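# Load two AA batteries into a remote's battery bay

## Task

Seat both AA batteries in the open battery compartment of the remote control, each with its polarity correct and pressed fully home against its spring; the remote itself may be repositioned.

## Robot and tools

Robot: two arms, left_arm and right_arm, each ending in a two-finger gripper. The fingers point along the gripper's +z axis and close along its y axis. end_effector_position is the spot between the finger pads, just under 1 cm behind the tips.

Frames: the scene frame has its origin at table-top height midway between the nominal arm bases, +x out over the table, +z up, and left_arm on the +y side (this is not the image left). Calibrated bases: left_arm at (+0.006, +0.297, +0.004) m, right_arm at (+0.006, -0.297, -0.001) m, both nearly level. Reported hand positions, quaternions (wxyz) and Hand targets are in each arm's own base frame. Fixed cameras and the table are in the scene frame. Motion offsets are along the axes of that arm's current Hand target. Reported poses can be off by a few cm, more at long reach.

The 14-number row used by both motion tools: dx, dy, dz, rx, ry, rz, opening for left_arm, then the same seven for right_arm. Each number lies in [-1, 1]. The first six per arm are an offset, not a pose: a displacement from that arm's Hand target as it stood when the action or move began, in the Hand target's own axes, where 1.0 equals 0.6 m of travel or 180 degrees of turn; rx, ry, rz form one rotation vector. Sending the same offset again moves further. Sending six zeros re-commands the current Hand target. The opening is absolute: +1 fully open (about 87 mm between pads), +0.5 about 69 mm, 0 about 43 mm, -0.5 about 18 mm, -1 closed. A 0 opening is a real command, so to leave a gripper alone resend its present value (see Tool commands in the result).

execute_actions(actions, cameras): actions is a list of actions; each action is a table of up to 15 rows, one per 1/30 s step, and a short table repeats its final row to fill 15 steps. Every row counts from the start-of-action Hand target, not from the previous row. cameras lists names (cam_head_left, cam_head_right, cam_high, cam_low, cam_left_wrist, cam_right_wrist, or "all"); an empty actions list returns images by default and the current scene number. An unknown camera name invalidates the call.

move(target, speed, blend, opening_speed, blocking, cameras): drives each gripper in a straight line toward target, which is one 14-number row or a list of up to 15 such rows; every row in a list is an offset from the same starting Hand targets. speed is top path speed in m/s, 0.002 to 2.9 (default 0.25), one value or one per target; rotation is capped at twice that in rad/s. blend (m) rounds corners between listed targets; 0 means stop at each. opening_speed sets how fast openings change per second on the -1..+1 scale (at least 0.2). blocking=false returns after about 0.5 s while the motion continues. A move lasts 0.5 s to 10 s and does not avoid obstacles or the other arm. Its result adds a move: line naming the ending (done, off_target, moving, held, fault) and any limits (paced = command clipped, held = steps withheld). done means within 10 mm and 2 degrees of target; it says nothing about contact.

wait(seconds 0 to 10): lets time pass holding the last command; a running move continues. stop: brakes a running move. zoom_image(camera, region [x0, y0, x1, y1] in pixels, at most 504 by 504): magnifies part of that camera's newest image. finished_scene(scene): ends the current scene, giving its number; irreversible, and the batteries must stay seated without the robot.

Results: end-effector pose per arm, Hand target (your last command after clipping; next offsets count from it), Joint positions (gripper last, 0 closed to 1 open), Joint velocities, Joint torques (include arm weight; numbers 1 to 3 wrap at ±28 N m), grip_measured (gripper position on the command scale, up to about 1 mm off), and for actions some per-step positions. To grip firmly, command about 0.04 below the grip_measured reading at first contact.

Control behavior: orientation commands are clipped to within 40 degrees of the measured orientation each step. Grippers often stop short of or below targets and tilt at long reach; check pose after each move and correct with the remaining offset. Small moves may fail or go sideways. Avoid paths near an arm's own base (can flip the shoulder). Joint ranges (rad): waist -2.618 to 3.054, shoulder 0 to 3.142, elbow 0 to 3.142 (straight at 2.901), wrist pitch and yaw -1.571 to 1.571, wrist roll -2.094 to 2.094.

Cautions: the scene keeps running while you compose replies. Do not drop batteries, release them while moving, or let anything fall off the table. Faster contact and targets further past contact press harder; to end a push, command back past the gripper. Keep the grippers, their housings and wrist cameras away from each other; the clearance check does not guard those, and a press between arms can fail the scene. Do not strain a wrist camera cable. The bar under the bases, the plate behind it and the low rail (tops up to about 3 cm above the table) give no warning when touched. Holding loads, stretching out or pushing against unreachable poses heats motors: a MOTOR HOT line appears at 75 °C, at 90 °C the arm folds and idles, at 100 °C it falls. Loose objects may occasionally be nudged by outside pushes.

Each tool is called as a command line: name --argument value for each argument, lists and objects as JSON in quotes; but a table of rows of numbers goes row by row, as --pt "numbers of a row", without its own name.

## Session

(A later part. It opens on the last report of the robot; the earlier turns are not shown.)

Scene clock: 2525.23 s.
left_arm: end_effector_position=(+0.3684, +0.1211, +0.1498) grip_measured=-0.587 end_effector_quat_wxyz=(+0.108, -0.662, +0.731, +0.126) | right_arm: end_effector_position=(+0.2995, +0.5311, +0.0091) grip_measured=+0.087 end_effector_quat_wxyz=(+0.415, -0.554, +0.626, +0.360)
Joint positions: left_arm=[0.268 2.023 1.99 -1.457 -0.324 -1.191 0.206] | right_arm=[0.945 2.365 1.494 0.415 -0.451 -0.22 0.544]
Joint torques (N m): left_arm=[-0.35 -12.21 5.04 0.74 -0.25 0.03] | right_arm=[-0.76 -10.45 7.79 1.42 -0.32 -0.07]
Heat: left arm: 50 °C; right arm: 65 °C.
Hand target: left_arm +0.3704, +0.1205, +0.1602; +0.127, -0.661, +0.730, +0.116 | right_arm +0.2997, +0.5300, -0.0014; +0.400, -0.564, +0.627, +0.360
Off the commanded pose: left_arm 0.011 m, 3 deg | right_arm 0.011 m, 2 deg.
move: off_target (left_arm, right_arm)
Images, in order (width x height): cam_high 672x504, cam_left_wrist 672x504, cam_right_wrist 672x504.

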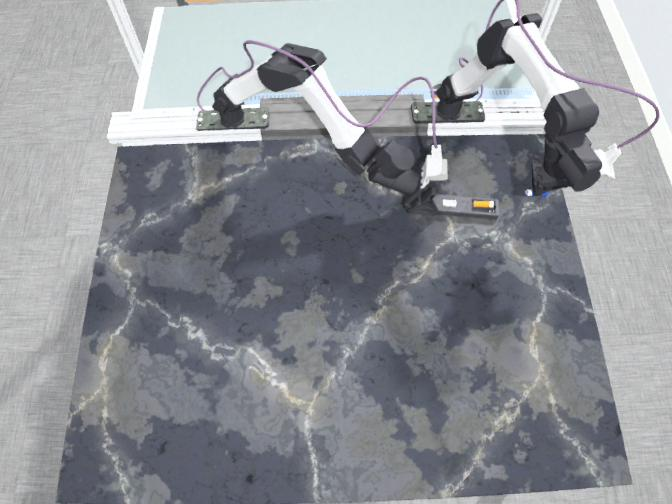

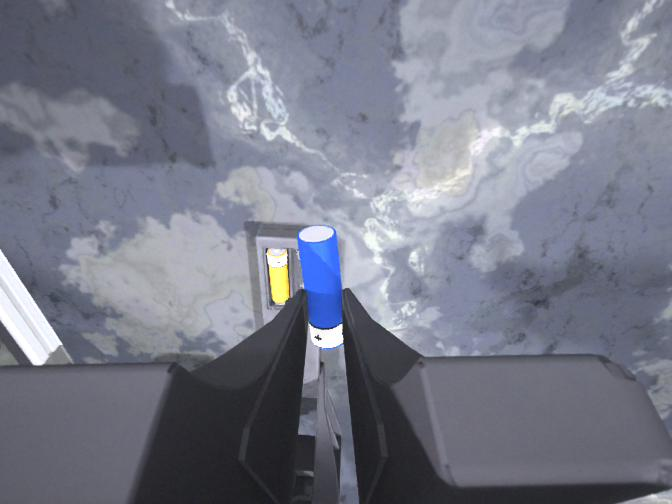

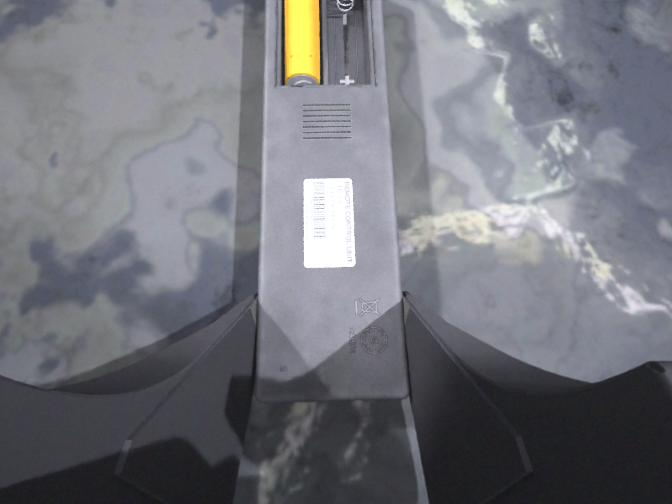

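move --target '[0.2298,0.0503,0.0943,0,0.0778,0,-0.78,0,0,0,0,0,0,-0.1]' --speed 0.1 --cameras '["cam_right_wrist","cam_left_wrist"]'

zoom_image --camera "cam_left_wrist" --region '[240, 190, 400, 350]'

zoom_image --camera "cam_right_wrist" --region '[240, 0, 400, 100]'

Scene clock: 2548.13 s.
left_arm: end_effector_position=(+0.3248, +0.0168, +0.0536) grip_measured=-0.587 end_effector_quat_wxyz=(+0.025, -0.668, +0.742, +0.051) | right_arm: end_effector_position=(+0.2994, +0.5312, +0.0093) grip_measured=+0.087 end_effector_quat_wxyz=(+0.415, -0.554, +0.625, +0.360)
Joint positions: left_arm=[0.115 1.854 1.371 -1.107 -0.112 -1.35 0.206] | right_arm=[0.945 2.365 1.494 0.415 -0.452 -0.221 0.544]
Joint torques (N m): left_arm=[-0.5 -10.22 4.92 0.52 -0.01 -0.13] | right_arm=[-0.81 -10.47 7.76 1.41 -0.31 -0.03]
Heat: left arm: 55 °C; right arm: 64 °C.
Hand target: left_arm +0.3293, +0.0135, +0.0602; +0.037, -0.670, +0.741, +0.035 | right_arm +0.2997, +0.5301, -0.0012; +0.400, -0.564, +0.627, +0.360
Off the commanded pose: left_arm 0.009 m, 2 deg | right_arm 0.011 m, 2 deg.
move: off_target (right_arm)
Images, in order (width x height): cam_left_wrist 672x504, cam_right_wrist 672x504.

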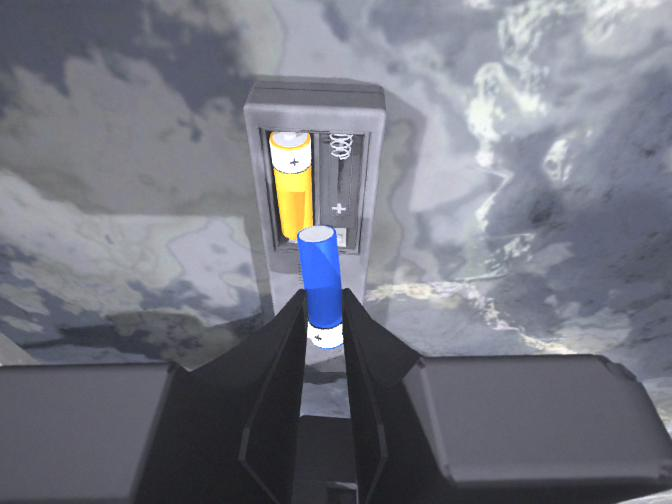

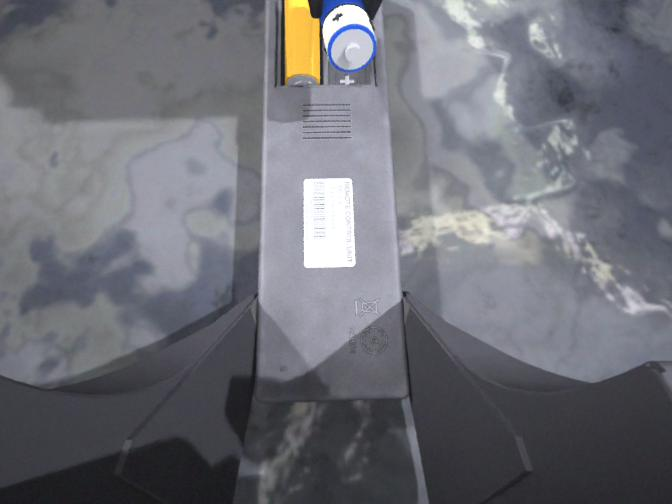

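Scaled by 3.150.

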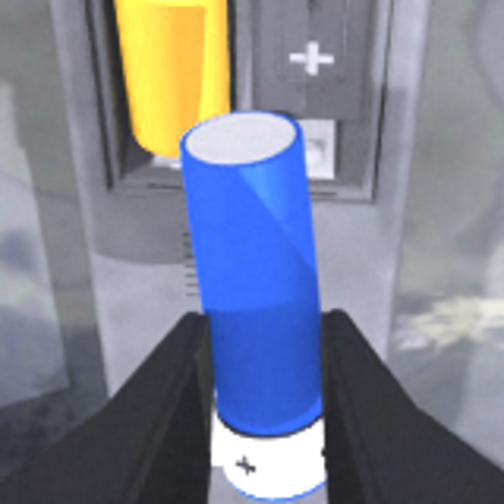

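Scaled by 3.150.

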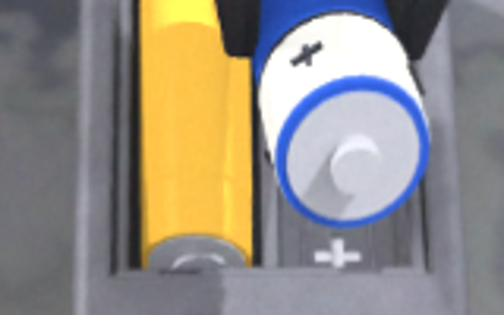

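move --target '[-0.019,-0.0077,0.0325,0,0,0,-0.78,0,0,0,0,0,0,-0.1]' --speed 0.05 --cameras '["cam_right_wrist","cam_left_wrist"]'

zoom_image --camera "cam_left_wrist" --region '[240, 190, 400, 350]'

zoom_image --camera "cam_right_wrist" --region '[240, 0, 400, 100]'

Scene clock: 2564.00 s.
left_arm: end_effector_position=(+0.3338, +0.0274, +0.0486) grip_measured=-0.587 end_effector_quat_wxyz=(+0.042, -0.671, +0.739, +0.039) | right_arm: end_effector_position=(+0.2994, +0.5312, +0.0093) grip_measured=+0.087 end_effector_quat_wxyz=(+0.415, -0.554, +0.625, +0.360)
Joint positions: left_arm=[0.143 1.854 1.352 -1.042 -0.112 -1.329 0.206] | right_arm=[0.945 2.365 1.494 0.415 -0.452 -0.221 0.544]
Joint torques (N m): left_arm=[0.17 -6.65 5.01 0.64 -0.01 0.03] | right_arm=[-0.81 -10.48 7.8 1.43 -0.31 -0.04]
Heat: left arm: 53 °C; right arm: 64 °C.
Hand target: left_arm +0.3352, +0.0264, +0.0419; +0.037, -0.670, +0.740, +0.035 | right_arm +0.2997, +0.5301, -0.0012; +0.400, -0.564, +0.627, +0.360
Off the commanded pose: left_arm 0.007 m, 1 deg | right_arm 0.011 m, 2 deg.
move: off_target (right_arm)
Images, in order (width x height): cam_left_wrist 672x504, cam_right_wrist 672x504.

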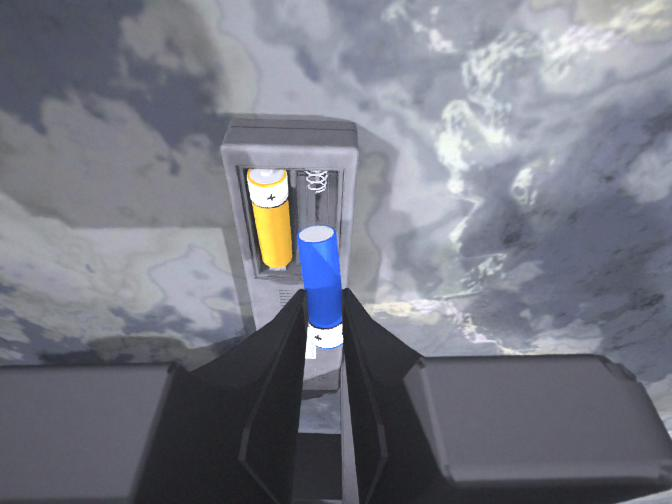

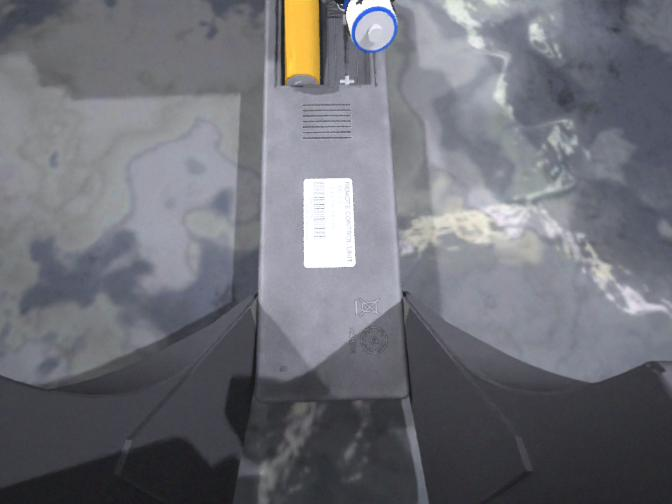

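Scaled by 3.150.

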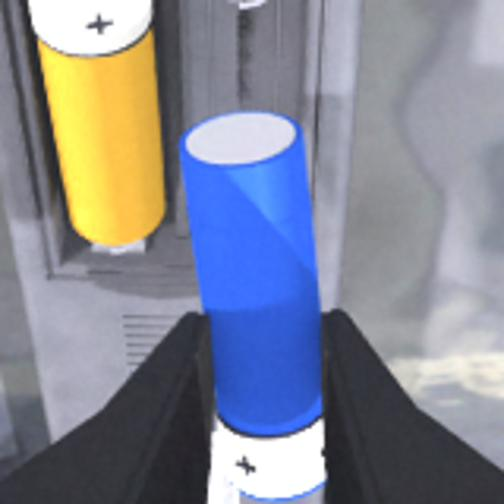

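Scaled by 3.150.

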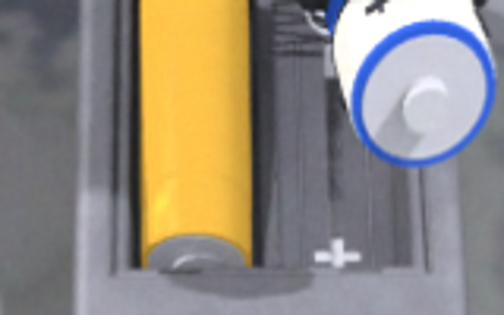

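move --target '[0.0133,0.0077,0.0187,0.0034,0,0.0332,-0.78,0,0,0,0,0,0,-0.1]' --speed 0.05 --cameras '["cam_right_wrist","cam_left_wrist"]'

zoom_image --camera "cam_left_wrist" --region '[240, 190, 400, 350]'

zoom_image --camera "cam_right_wrist" --region '[240, 0, 400, 100]'

Scene clock: 2586.87 s.
left_arm: end_effector_position=(+0.3283, +0.0241, +0.0359) grip_measured=-0.587 end_effector_quat_wxyz=(+0.043, -0.635, +0.770, +0.038) | right_arm: end_effector_position=(+0.2994, +0.5312, +0.0093) grip_measured=+0.087 end_effector_quat_wxyz=(+0.415, -0.554, +0.625, +0.360)
Joint positions: left_arm=[0.134 1.854 1.299 -0.983 -0.109 -1.243 0.206] | right_arm=[0.945 2.365 1.494 0.415 -0.452 -0.221 0.544]
Joint torques (N m): left_arm=[-0.7 -6.76 4.94 0.64 0 0.03] | right_arm=[-0.79 -10.5 7.77 1.41 -0.31 -0.02]
Heat: left arm: 49 °C; right arm: 64 °C.
Hand target: left_arm +0.3299, +0.0201, +0.0300; +0.039, -0.630, +0.775, +0.032 | right_arm +0.2997, +0.5301, -0.0012; +0.400, -0.564, +0.627, +0.360
Off the commanded pose: left_arm 0.007 m, 1 deg | right_arm 0.011 m, 2 deg.
move: off_target (right_arm)
Images, in order (width x height): cam_left_wrist 672x504, cam_right_wrist 672x504.

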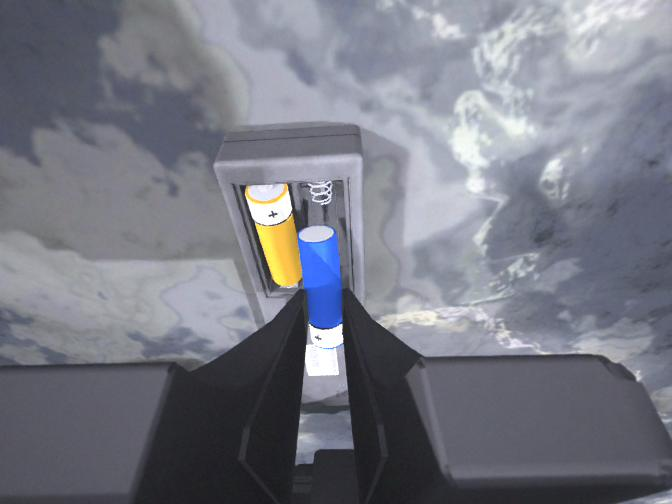

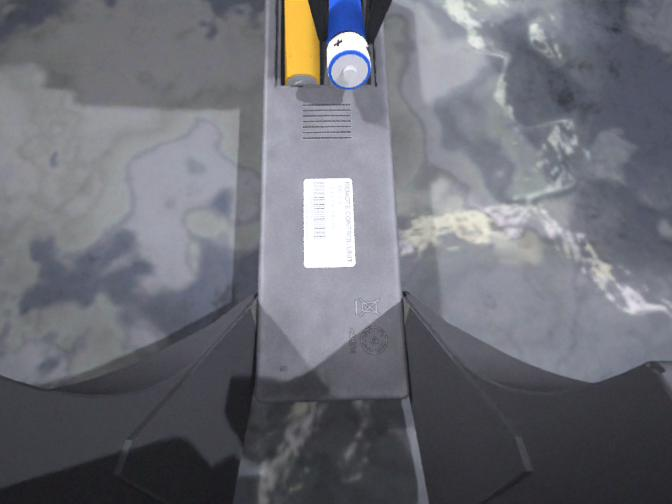

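Scaled by 3.150.

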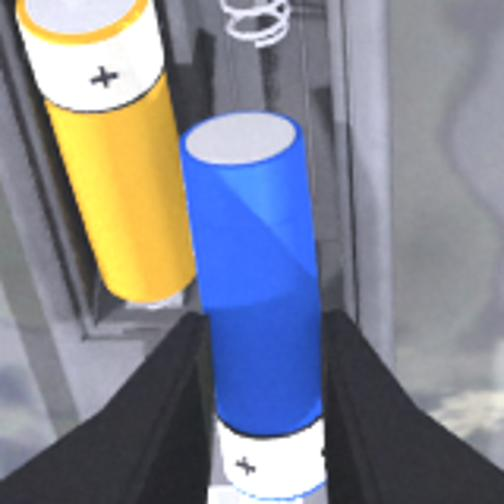

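Scaled by 3.150.

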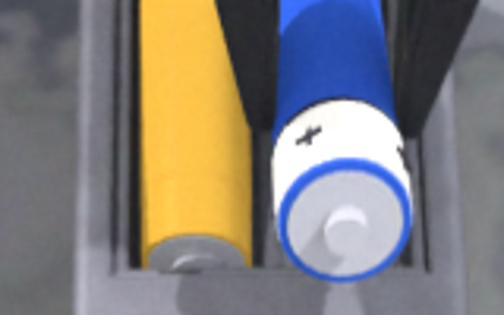

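move --target '[0.0021,-0.002,0.0215,0,0,0,-0.78,0,0,0,0,0,0,-0.1]' --speed 0.03 --cameras '["cam_right_wrist","cam_left_wrist"]'

zoom_image --camera "cam_left_wrist" --region '[240, 190, 400, 350]'

zoom_image --camera "cam_right_wrist" --region '[240, 0, 400, 100]'

Scene clock: 2595.17 s.
left_arm: end_effector_position=(+0.3286, +0.0241, +0.0279) grip_measured=-0.589 end_effector_quat_wxyz=(+0.042, -0.632, +0.773, +0.038) | right_arm: end_effector_position=(+0.2993, +0.5312, +0.0093) grip_measured=+0.087 end_effector_quat_wxyz=(+0.415, -0.554, +0.625, +0.361)
Joint positions: left_arm=[0.134 1.866 1.281 -0.953 -0.109 -1.236 0.205] | right_arm=[0.945 2.365 1.494 0.415 -0.452 -0.221 0.544]
Joint torques (N m): left_arm=[-0.81 -6.09 4.22 0.83 -0.01 -0.06] | right_arm=[-0.79 -10.44 7.77 1.43 -0.31 -0.03]
Heat: left arm: 48 °C; right arm: 64 °C.
Hand target: left_arm +0.3311, +0.0199, +0.0170; +0.039, -0.630, +0.775, +0.033 | right_arm +0.2997, +0.5301, -0.0012; +0.400, -0.564, +0.627, +0.360
Off the commanded pose: left_arm 0.012 m, 1 deg | right_arm 0.011 m, 2 deg.
move: off_target (left_arm, right_arm)
Images, in order (width x height): cam_left_wrist 672x504, cam_right_wrist 672x504.

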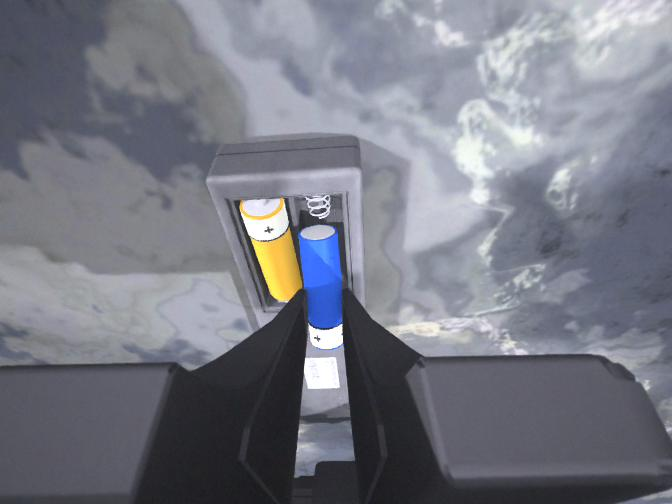

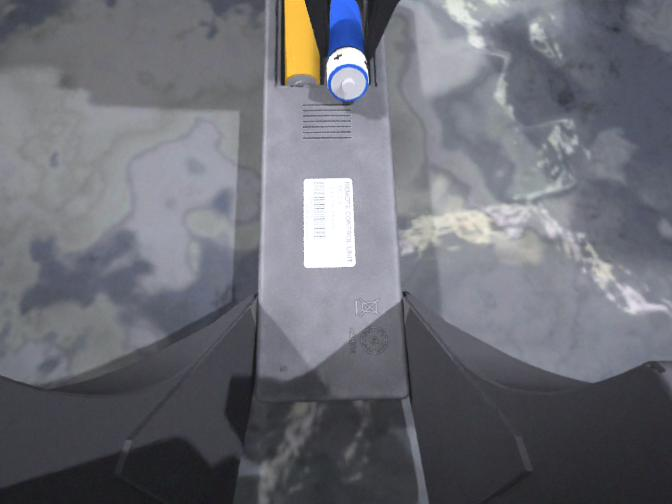

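Scaled by 3.150.

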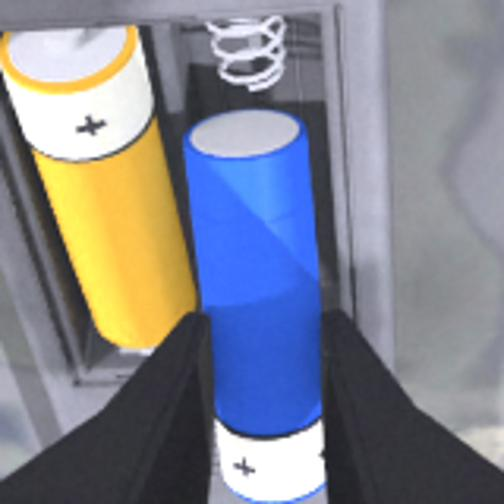

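Scaled by 3.150.

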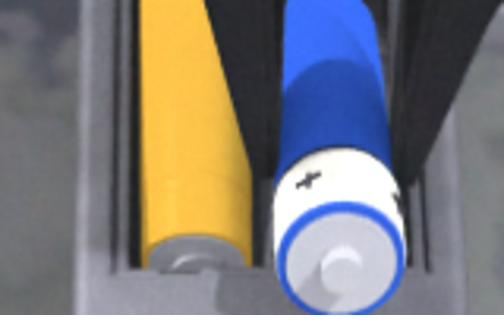

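move --pt "0 0 -0.01 0 0 0 -0.4 0 0 0 0 0 0 -0.1" --pt "-0.013 0 -0.09 0 0 0 -0.4 0 0 0 0 0 0 -0.1" --speed 0.06 --opening_speed 0.6 --cameras '["cam_right_wrist","cam_left_wrist"]'

zoom_image --camera "cam_left_wrist" --region '[240, 190, 400, 350]'

zoom_image --camera "cam_right_wrist" --region '[240, 0, 400, 100]'

Scene clock: 2607.37 s.
left_arm: end_effector_position=(+0.3266, +0.0229, +0.0573) grip_measured=-0.400 end_effector_quat_wxyz=(+0.028, -0.631, +0.774, +0.047) | right_arm: end_effector_position=(+0.2993, +0.5312, +0.0093) grip_measured=+0.087 end_effector_quat_wxyz=(+0.415, -0.554, +0.625, +0.361)
Joint positions: left_arm=[0.132 1.859 1.392 -1.106 -0.109 -1.236 0.3] | right_arm=[0.945 2.365 1.494 0.415 -0.452 -0.221 0.544]
Joint torques (N m): left_arm=[0.05 -10.04 7.68 0.18 -0.01 0.02] | right_arm=[-0.8 -10.51 7.76 1.41 -0.3 -0.02]
Heat: left arm: 47 °C; right arm: 64 °C.
Hand target: left_arm +0.3316, +0.0221, +0.0715; +0.039, -0.630, +0.775, +0.033 | right_arm +0.2997, +0.5301, -0.0012; +0.400, -0.563, +0.627, +0.360
Off the commanded pose: left_arm 0.015 m, 2 deg | right_arm 0.011 m, 2 deg.
move: off_target (left_arm, right_arm)
Images, in order (width x height): cam_left_wrist 672x504, cam_right_wrist 672x504.

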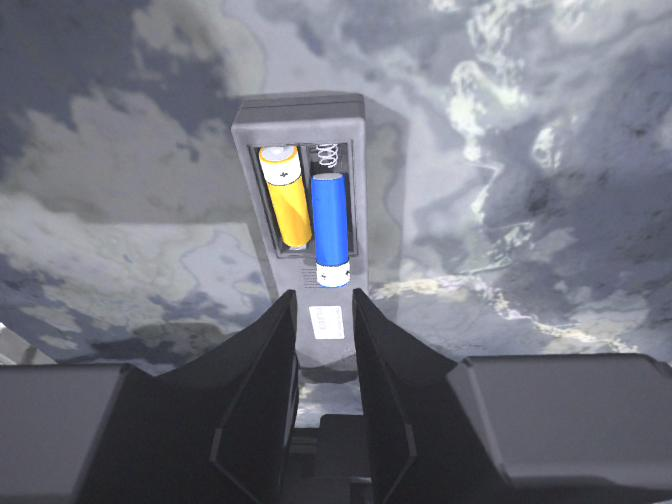

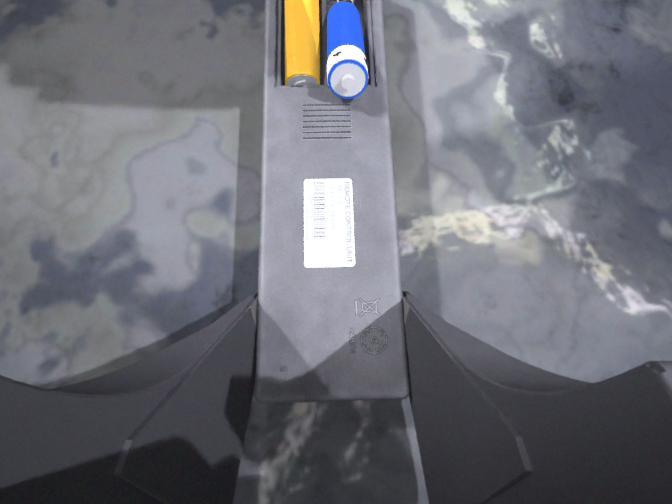

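Scaled by 3.150.

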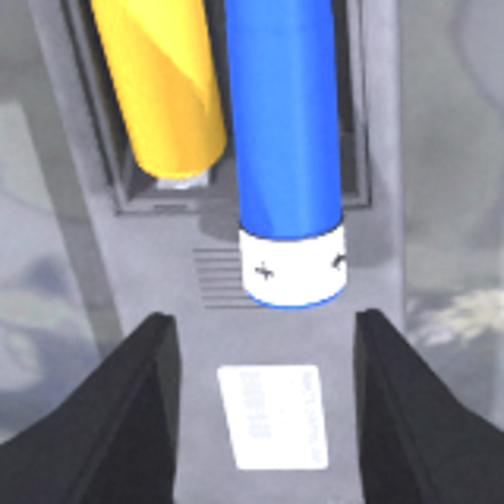

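Scaled by 3.150.

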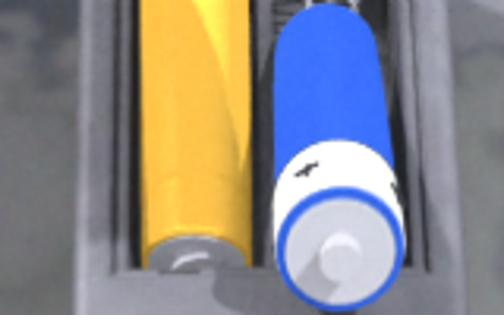

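move --pt "0.02 0.004 0.086 0 0 -0.008 -0.4 0 0 0 0 0 0 -0.1" --pt "0.02 0.004 0.09 0 0 -0.008 -0.78 0 0 0 0 0 0 -0.1" --speed 0.05 --opening_speed 0.5 --cameras '["cam_right_wrist","cam_left_wrist"]'

zoom_image --camera "cam_left_wrist" --region '[240, 190, 400, 350]'

zoom_image --camera "cam_right_wrist" --region '[240, 0, 400, 100]'

Scene clock: 2633.00 s.
left_arm: end_effector_position=(+0.3277, +0.0196, +0.0239) grip_measured=-0.580 end_effector_quat_wxyz=(+0.044, -0.640, +0.767, +0.034) | right_arm: end_effector_position=(+0.2991, +0.5312, +0.0092) grip_measured=+0.087 end_effector_quat_wxyz=(+0.414, -0.555, +0.625, +0.361)
Joint positions: left_arm=[0.124 1.859 1.255 -0.93 -0.104 -1.264 0.21] | right_arm=[0.945 2.365 1.494 0.414 -0.453 -0.221 0.544]
Joint torques (N m): left_arm=[-0.64 -6.65 4.49 0.65 -0.06 -0.11] | right_arm=[-0.8 -10.47 7.79 1.41 -0.29 -0.02]
Heat: left arm: 47 °C; right arm: 64 °C.
Hand target: left_arm +0.3278, +0.0163, +0.0166; +0.039, -0.640, +0.767, +0.032 | right_arm +0.2997, +0.5301, -0.0013; +0.400, -0.563, +0.627, +0.360
Off the commanded pose: left_arm 0.008 m, 1 deg | right_arm 0.011 m, 2 deg.
move: off_target (right_arm)
Images, in order (width x height): cam_left_wrist 672x504, cam_right_wrist 672x504.

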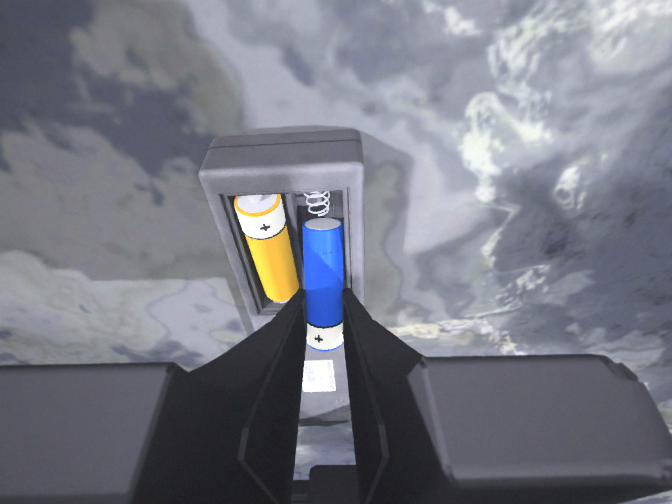

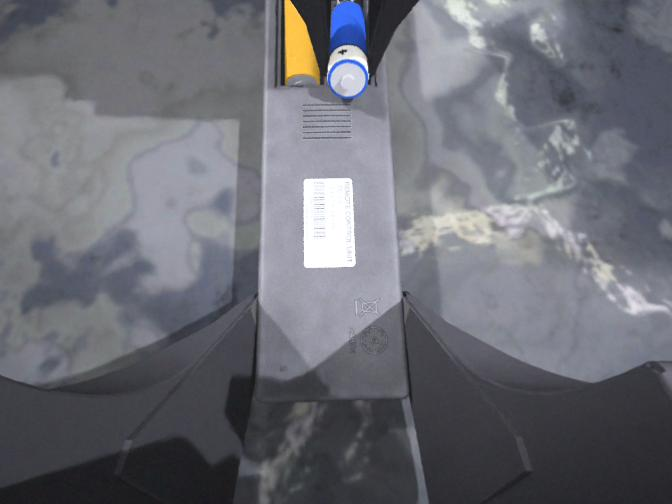

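Scaled by 3.150.

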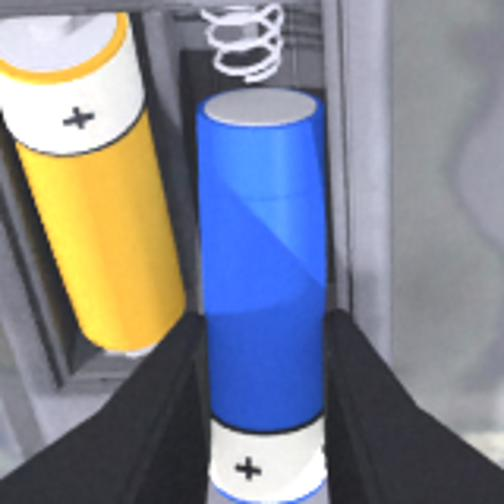

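Scaled by 3.150.

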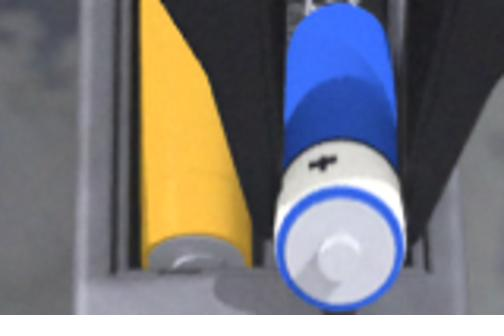

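move --target '[-0.045,0.0022,0.0045,0,0,0,-0.78,0,0,0,0,0,0,-0.1]' --speed 0.03 --cameras '["cam_right_wrist","cam_left_wrist"]'

zoom_image --camera "cam_left_wrist" --region '[240, 190, 400, 350]'

zoom_image --camera "cam_right_wrist" --region '[240, 0, 400, 100]'

Scene clock: 2642.47 s.
left_arm: end_effector_position=(+0.3259, +0.0287, +0.0236) grip_measured=-0.580 end_effector_quat_wxyz=(+0.027, -0.636, +0.771, +0.014) | right_arm: end_effector_position=(+0.2989, +0.5313, +0.0093) grip_measured=+0.087 end_effector_quat_wxyz=(+0.414, -0.555, +0.625, +0.362)
Joint positions: left_arm=[0.179 1.868 1.26 -0.93 -0.051 -1.2 0.21] | right_arm=[0.945 2.365 1.494 0.414 -0.455 -0.221 0.544]
Joint torques (N m): left_arm=[1.43 -5.53 6.76 0.63 -0.56 0.02] | right_arm=[-0.81 -10.5 7.79 1.43 -0.27 -0.02]
Heat: left arm: 47 °C; right arm: 64 °C.
Hand target: left_arm +0.3314, +0.0433, +0.0167; +0.040, -0.640, +0.767, +0.032 | right_arm +0.2997, +0.5301, -0.0013; +0.400, -0.564, +0.627, +0.360
Off the commanded pose: left_arm 0.017 m, 3 deg | right_arm 0.011 m, 2 deg.
move: off_target (left_arm, right_arm)
Images, in order (width x height): cam_left_wrist 672x504, cam_right_wrist 672x504.

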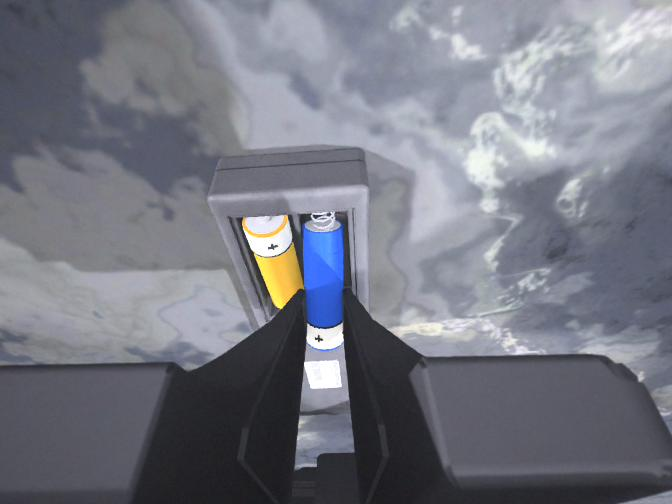

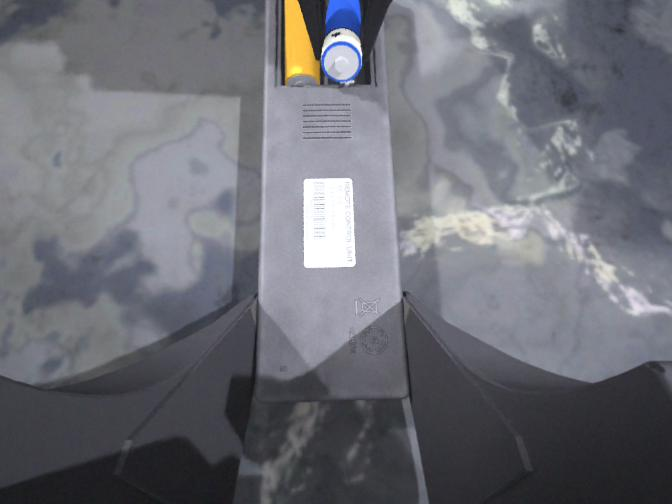

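Scaled by 3.150.

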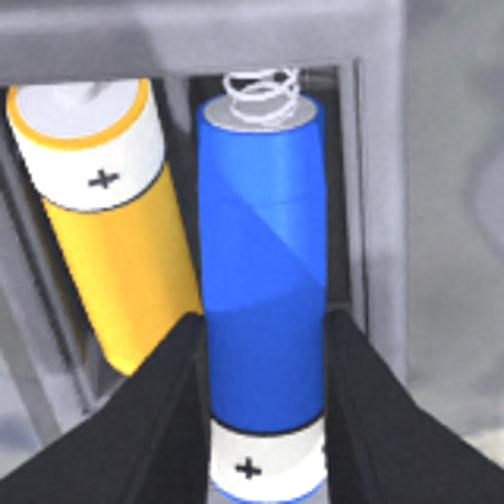

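Scaled by 3.150.

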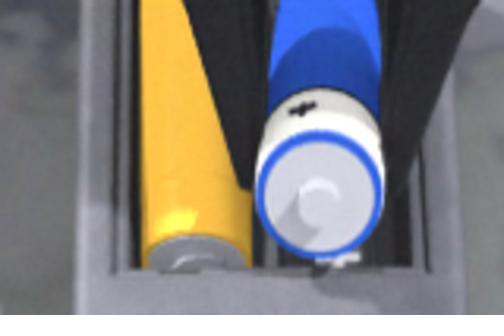

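move --target '[-0.0108,-0.0082,0.001,-0.0022,0,-0.022,-0.78,0,0,0,0,0,0,-0.1]' --speed 0.03 --cameras '["cam_right_wrist","cam_left_wrist"]'

zoom_image --camera "cam_right_wrist" --region '[240, 0, 400, 100]'

Scene clock: 2653.67 s.
left_arm: end_effector_position=(+0.3277, +0.0297, +0.0239) grip_measured=-0.580 end_effector_quat_wxyz=(+0.015, -0.656, +0.755, +0.013) | right_arm: end_effector_position=(+0.2989, +0.5313, +0.0093) grip_measured=+0.087 end_effector_quat_wxyz=(+0.414, -0.555, +0.625, +0.362)
Joint positions: left_arm=[0.19 1.887 1.284 -0.956 -0.038 -1.241 0.21] | right_arm=[0.945 2.365 1.494 0.414 -0.455 -0.221 0.544]
Joint torques (N m): left_arm=[1.72 -5.65 6.95 0.72 -0.71 -0.13] | right_arm=[-0.8 -10.48 7.82 1.42 -0.28 -0.02]
Heat: left arm: 46 °C; right arm: 64 °C.
Hand target: left_arm +0.3373, +0.0487, +0.0166; +0.038, -0.666, +0.744, +0.033 | right_arm +0.2997, +0.5301, -0.0013; +0.400, -0.564, +0.627, +0.360
Off the commanded pose: left_arm 0.023 m, 4 deg | right_arm 0.011 m, 2 deg.
move: off_target (left_arm, right_arm)
Images, in order (width x height): cam_left_wrist 672x504, cam_right_wrist 672x504.

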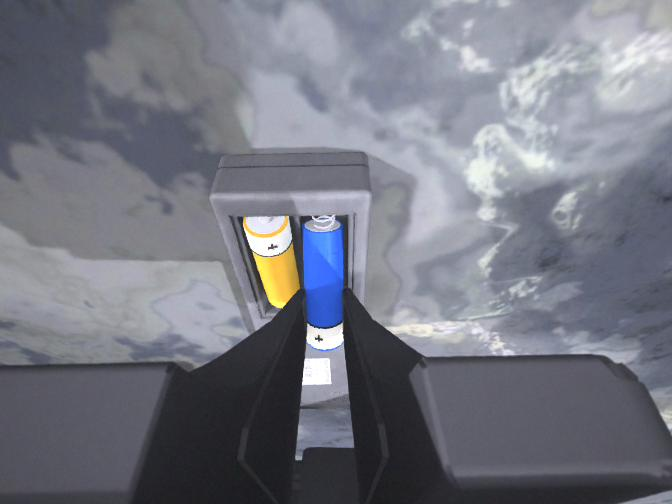

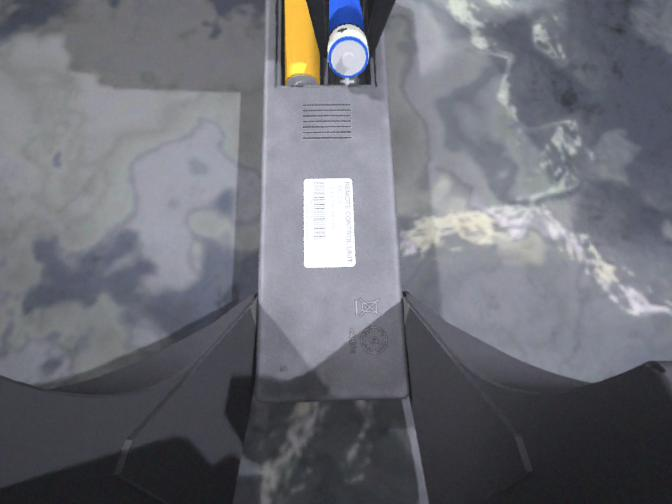

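Scaled by 3.150.

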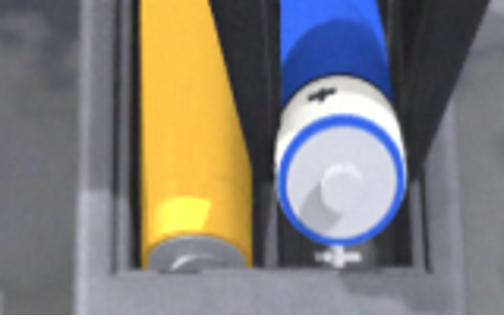

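move --target '[0,0,0.005,0,-0.072,0,-0.78,0,0,0,0,0,0,-0.1]' --speed 0.04 --cameras '["cam_right_wrist","cam_left_wrist"]'

zoom_image --camera "cam_right_wrist" --region '[240, 0, 400, 100]'

Scene clock: 2663.77 s.
left_arm: end_effector_position=(+0.3295, +0.0285, +0.0242) grip_measured=-0.580 end_effector_quat_wxyz=(+0.078, -0.652, +0.750, +0.081) | right_arm: end_effector_position=(+0.2988, +0.5317, +0.0090) grip_measured=+0.087 end_effector_quat_wxyz=(+0.414, -0.555, +0.624, +0.362)
Joint positions: left_arm=[0.089 1.862 1.265 -0.943 -0.223 -1.34 0.21] | right_arm=[0.945 2.367 1.497 0.414 -0.457 -0.221 0.544]
Joint torques (N m): left_arm=[0.5 -6.87 3.54 1.2 -1.22 -0.19] | right_arm=[-0.75 -10.61 7.6 1.42 -0.25 -0.03]
Heat: left arm: 45 °C; right arm: 64 °C.
Hand target: left_arm +0.3375, +0.0490, +0.0137; +0.122, -0.658, +0.735, +0.108 | right_arm +0.2997, +0.5300, -0.0015; +0.400, -0.564, +0.627, +0.360
Off the commanded pose: left_arm 0.024 m, 6 deg | right_arm 0.010 m, 2 deg.
move: off_target (left_arm)
Images, in order (width x height): cam_left_wrist 672x504, cam_right_wrist 672x504.

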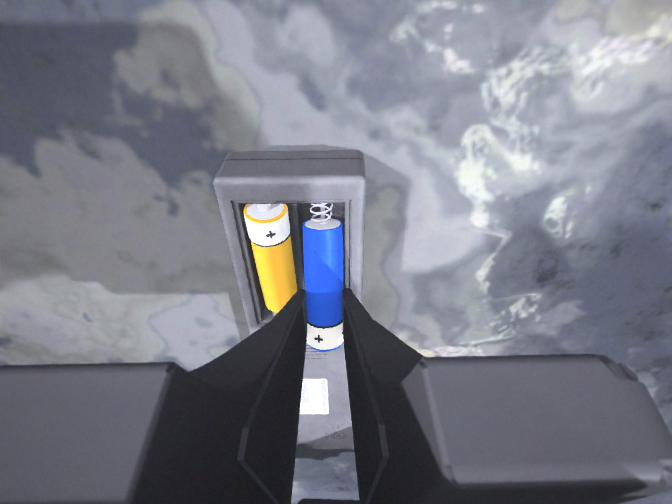

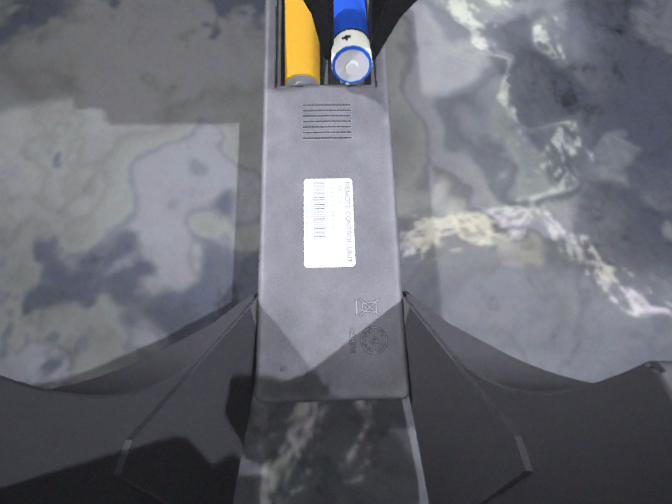

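Scaled by 3.150.

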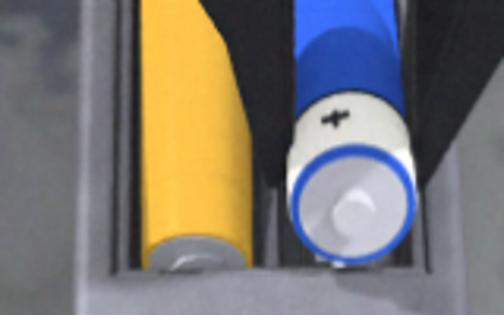

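move --target '[-0.0119,0.0062,0.004,0,0,0,-0.78,0,0,0,0,0,0,-0.1]' --speed 0.04 --cameras '["cam_right_wrist","cam_left_wrist"]'

zoom_image --camera "cam_right_wrist" --region '[240, 0, 400, 100]'

zoom_image --camera "cam_left_wrist" --region '[240, 190, 400, 350]'

Scene clock: 2681.23 s.
left_arm: end_effector_position=(+0.3295, +0.0304, +0.0241) grip_measured=-0.580 end_effector_quat_wxyz=(+0.082, -0.653, +0.749, +0.078) | right_arm: end_effector_position=(+0.2988, +0.5317, +0.0090) grip_measured=+0.087 end_effector_quat_wxyz=(+0.414, -0.555, +0.624, +0.362)
Joint positions: left_arm=[0.094 1.853 1.254 -0.928 -0.223 -1.334 0.21] | right_arm=[0.945 2.367 1.497 0.414 -0.457 -0.221 0.544]
Joint torques (N m): left_arm=[2.19 -6.79 3.51 1.16 -1.2 -0.02] | right_arm=[-0.83 -10.66 7.62 1.43 -0.24 -0.02]
Heat: left arm: 46 °C; right arm: 62 °C.
Hand target: left_arm +0.3346, +0.0569, +0.0137; +0.122, -0.658, +0.735, +0.108 | right_arm +0.2997, +0.5300, -0.0015; +0.400, -0.564, +0.627, +0.360
Off the commanded pose: left_arm 0.029 m, 6 deg | right_arm 0.011 m, 2 deg.
move: off_target (left_arm, right_arm)
Images, in order (width x height): cam_left_wrist 672x504, cam_right_wrist 672x504.

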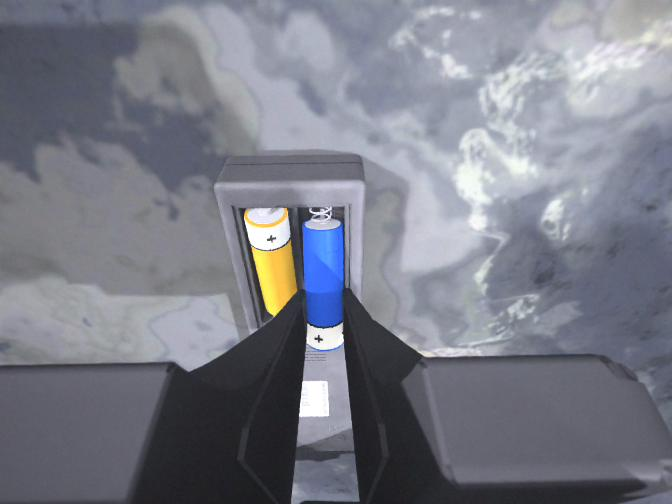

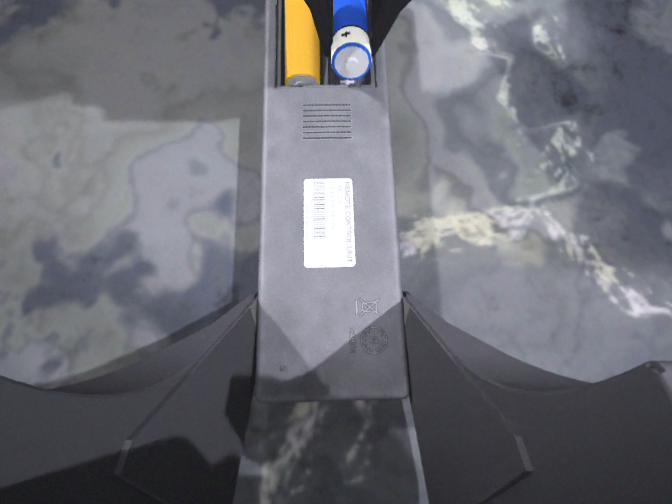

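Scaled by 3.150.

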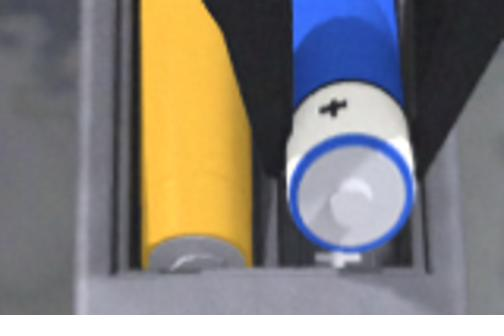

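Scaled by 3.150.

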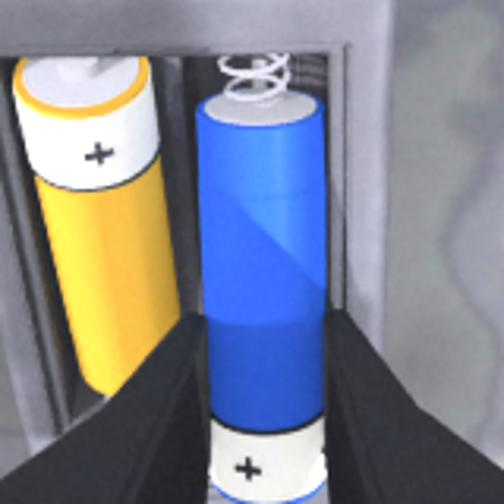

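wait --seconds 0.1 --cameras '["cam_high","cam_low","cam_head_left"]'

zoom_image --camera "cam_low" --region '[330, 150, 490, 290]'

zoom_image --camera "cam_high" --region '[370, 90, 540, 230]'

Scene clock: 2688.53 s.
left_arm: end_effector_position=(+0.3295, +0.0304, +0.0241) grip_measured=-0.580 end_effector_quat_wxyz=(+0.082, -0.652, +0.749, +0.078) | right_arm: end_effector_position=(+0.2988, +0.5317, +0.0090) grip_measured=+0.087 end_effector_quat_wxyz=(+0.414, -0.555, +0.624, +0.362)
Joint positions: left_arm=[0.094 1.853 1.254 -0.928 -0.223 -1.334 0.21] | right_arm=[0.945 2.367 1.497 0.414 -0.457 -0.221 0.544]
Joint torques (N m): left_arm=[2.15 -6.83 3.54 1.16 -1.21 -0.02] | right_arm=[-0.79 -10.55 7.65 1.42 -0.26 -0.03]
Heat: left arm: 45 °C; right arm: 62 °C.
Hand target: left_arm +0.3345, +0.0569, +0.0137; +0.122, -0.658, +0.735, +0.108 | right_arm +0.2997, +0.5300, -0.0015; +0.400, -0.564, +0.627, +0.360
Tool commands: left_gripper/opening=-0.78 right_gripper/opening=-0.1
Off the commanded pose: left_arm 0.029 m, 6 deg | right_arm 0.011 m, 2 deg.
wait: 0.10 s; at rest from the start
Images, in order (width x height): cam_head_left 672x504, cam_high 672x504, cam_low 672x504.

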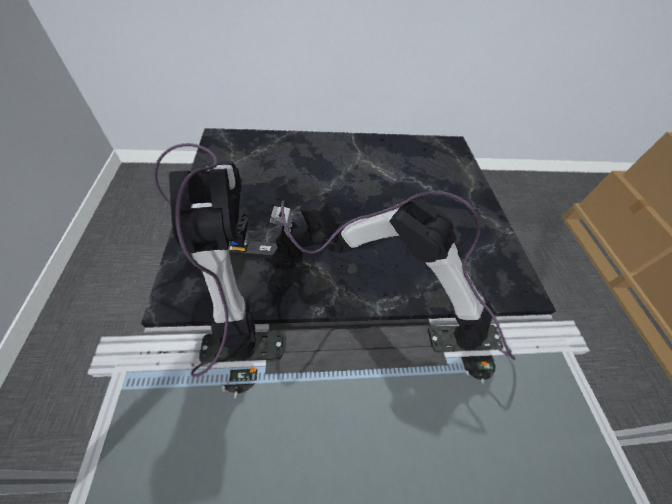

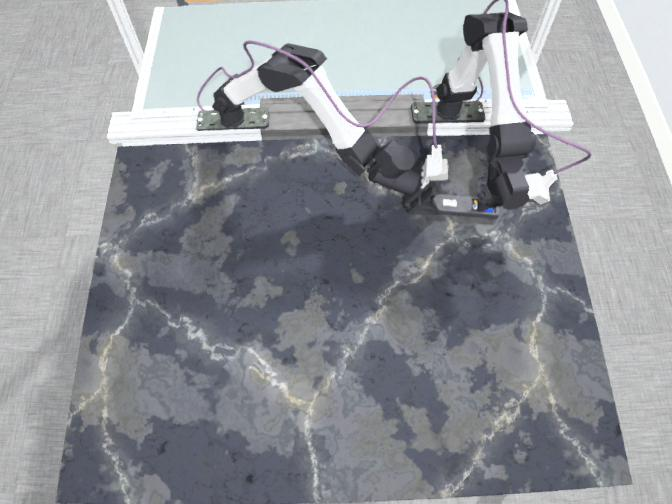

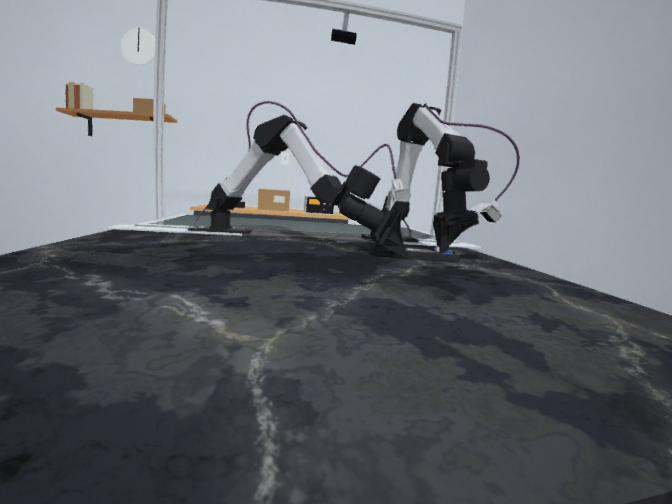

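Scaled by 3.150.

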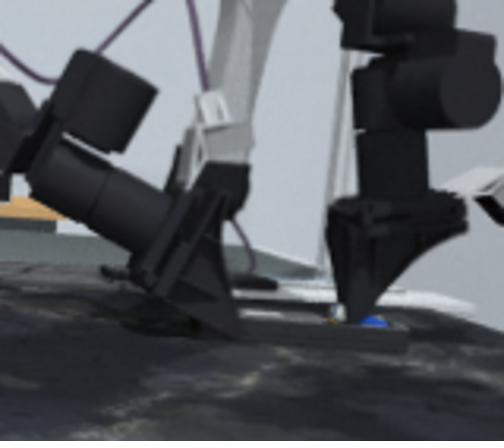

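Scaled by 2.965.

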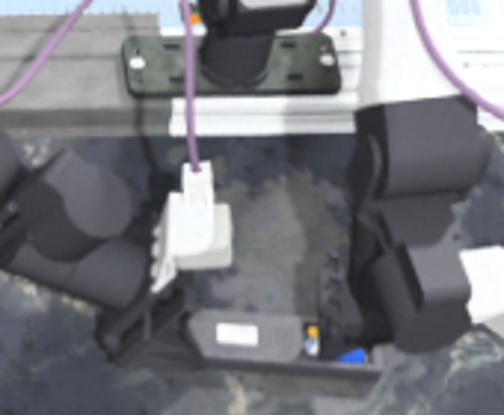

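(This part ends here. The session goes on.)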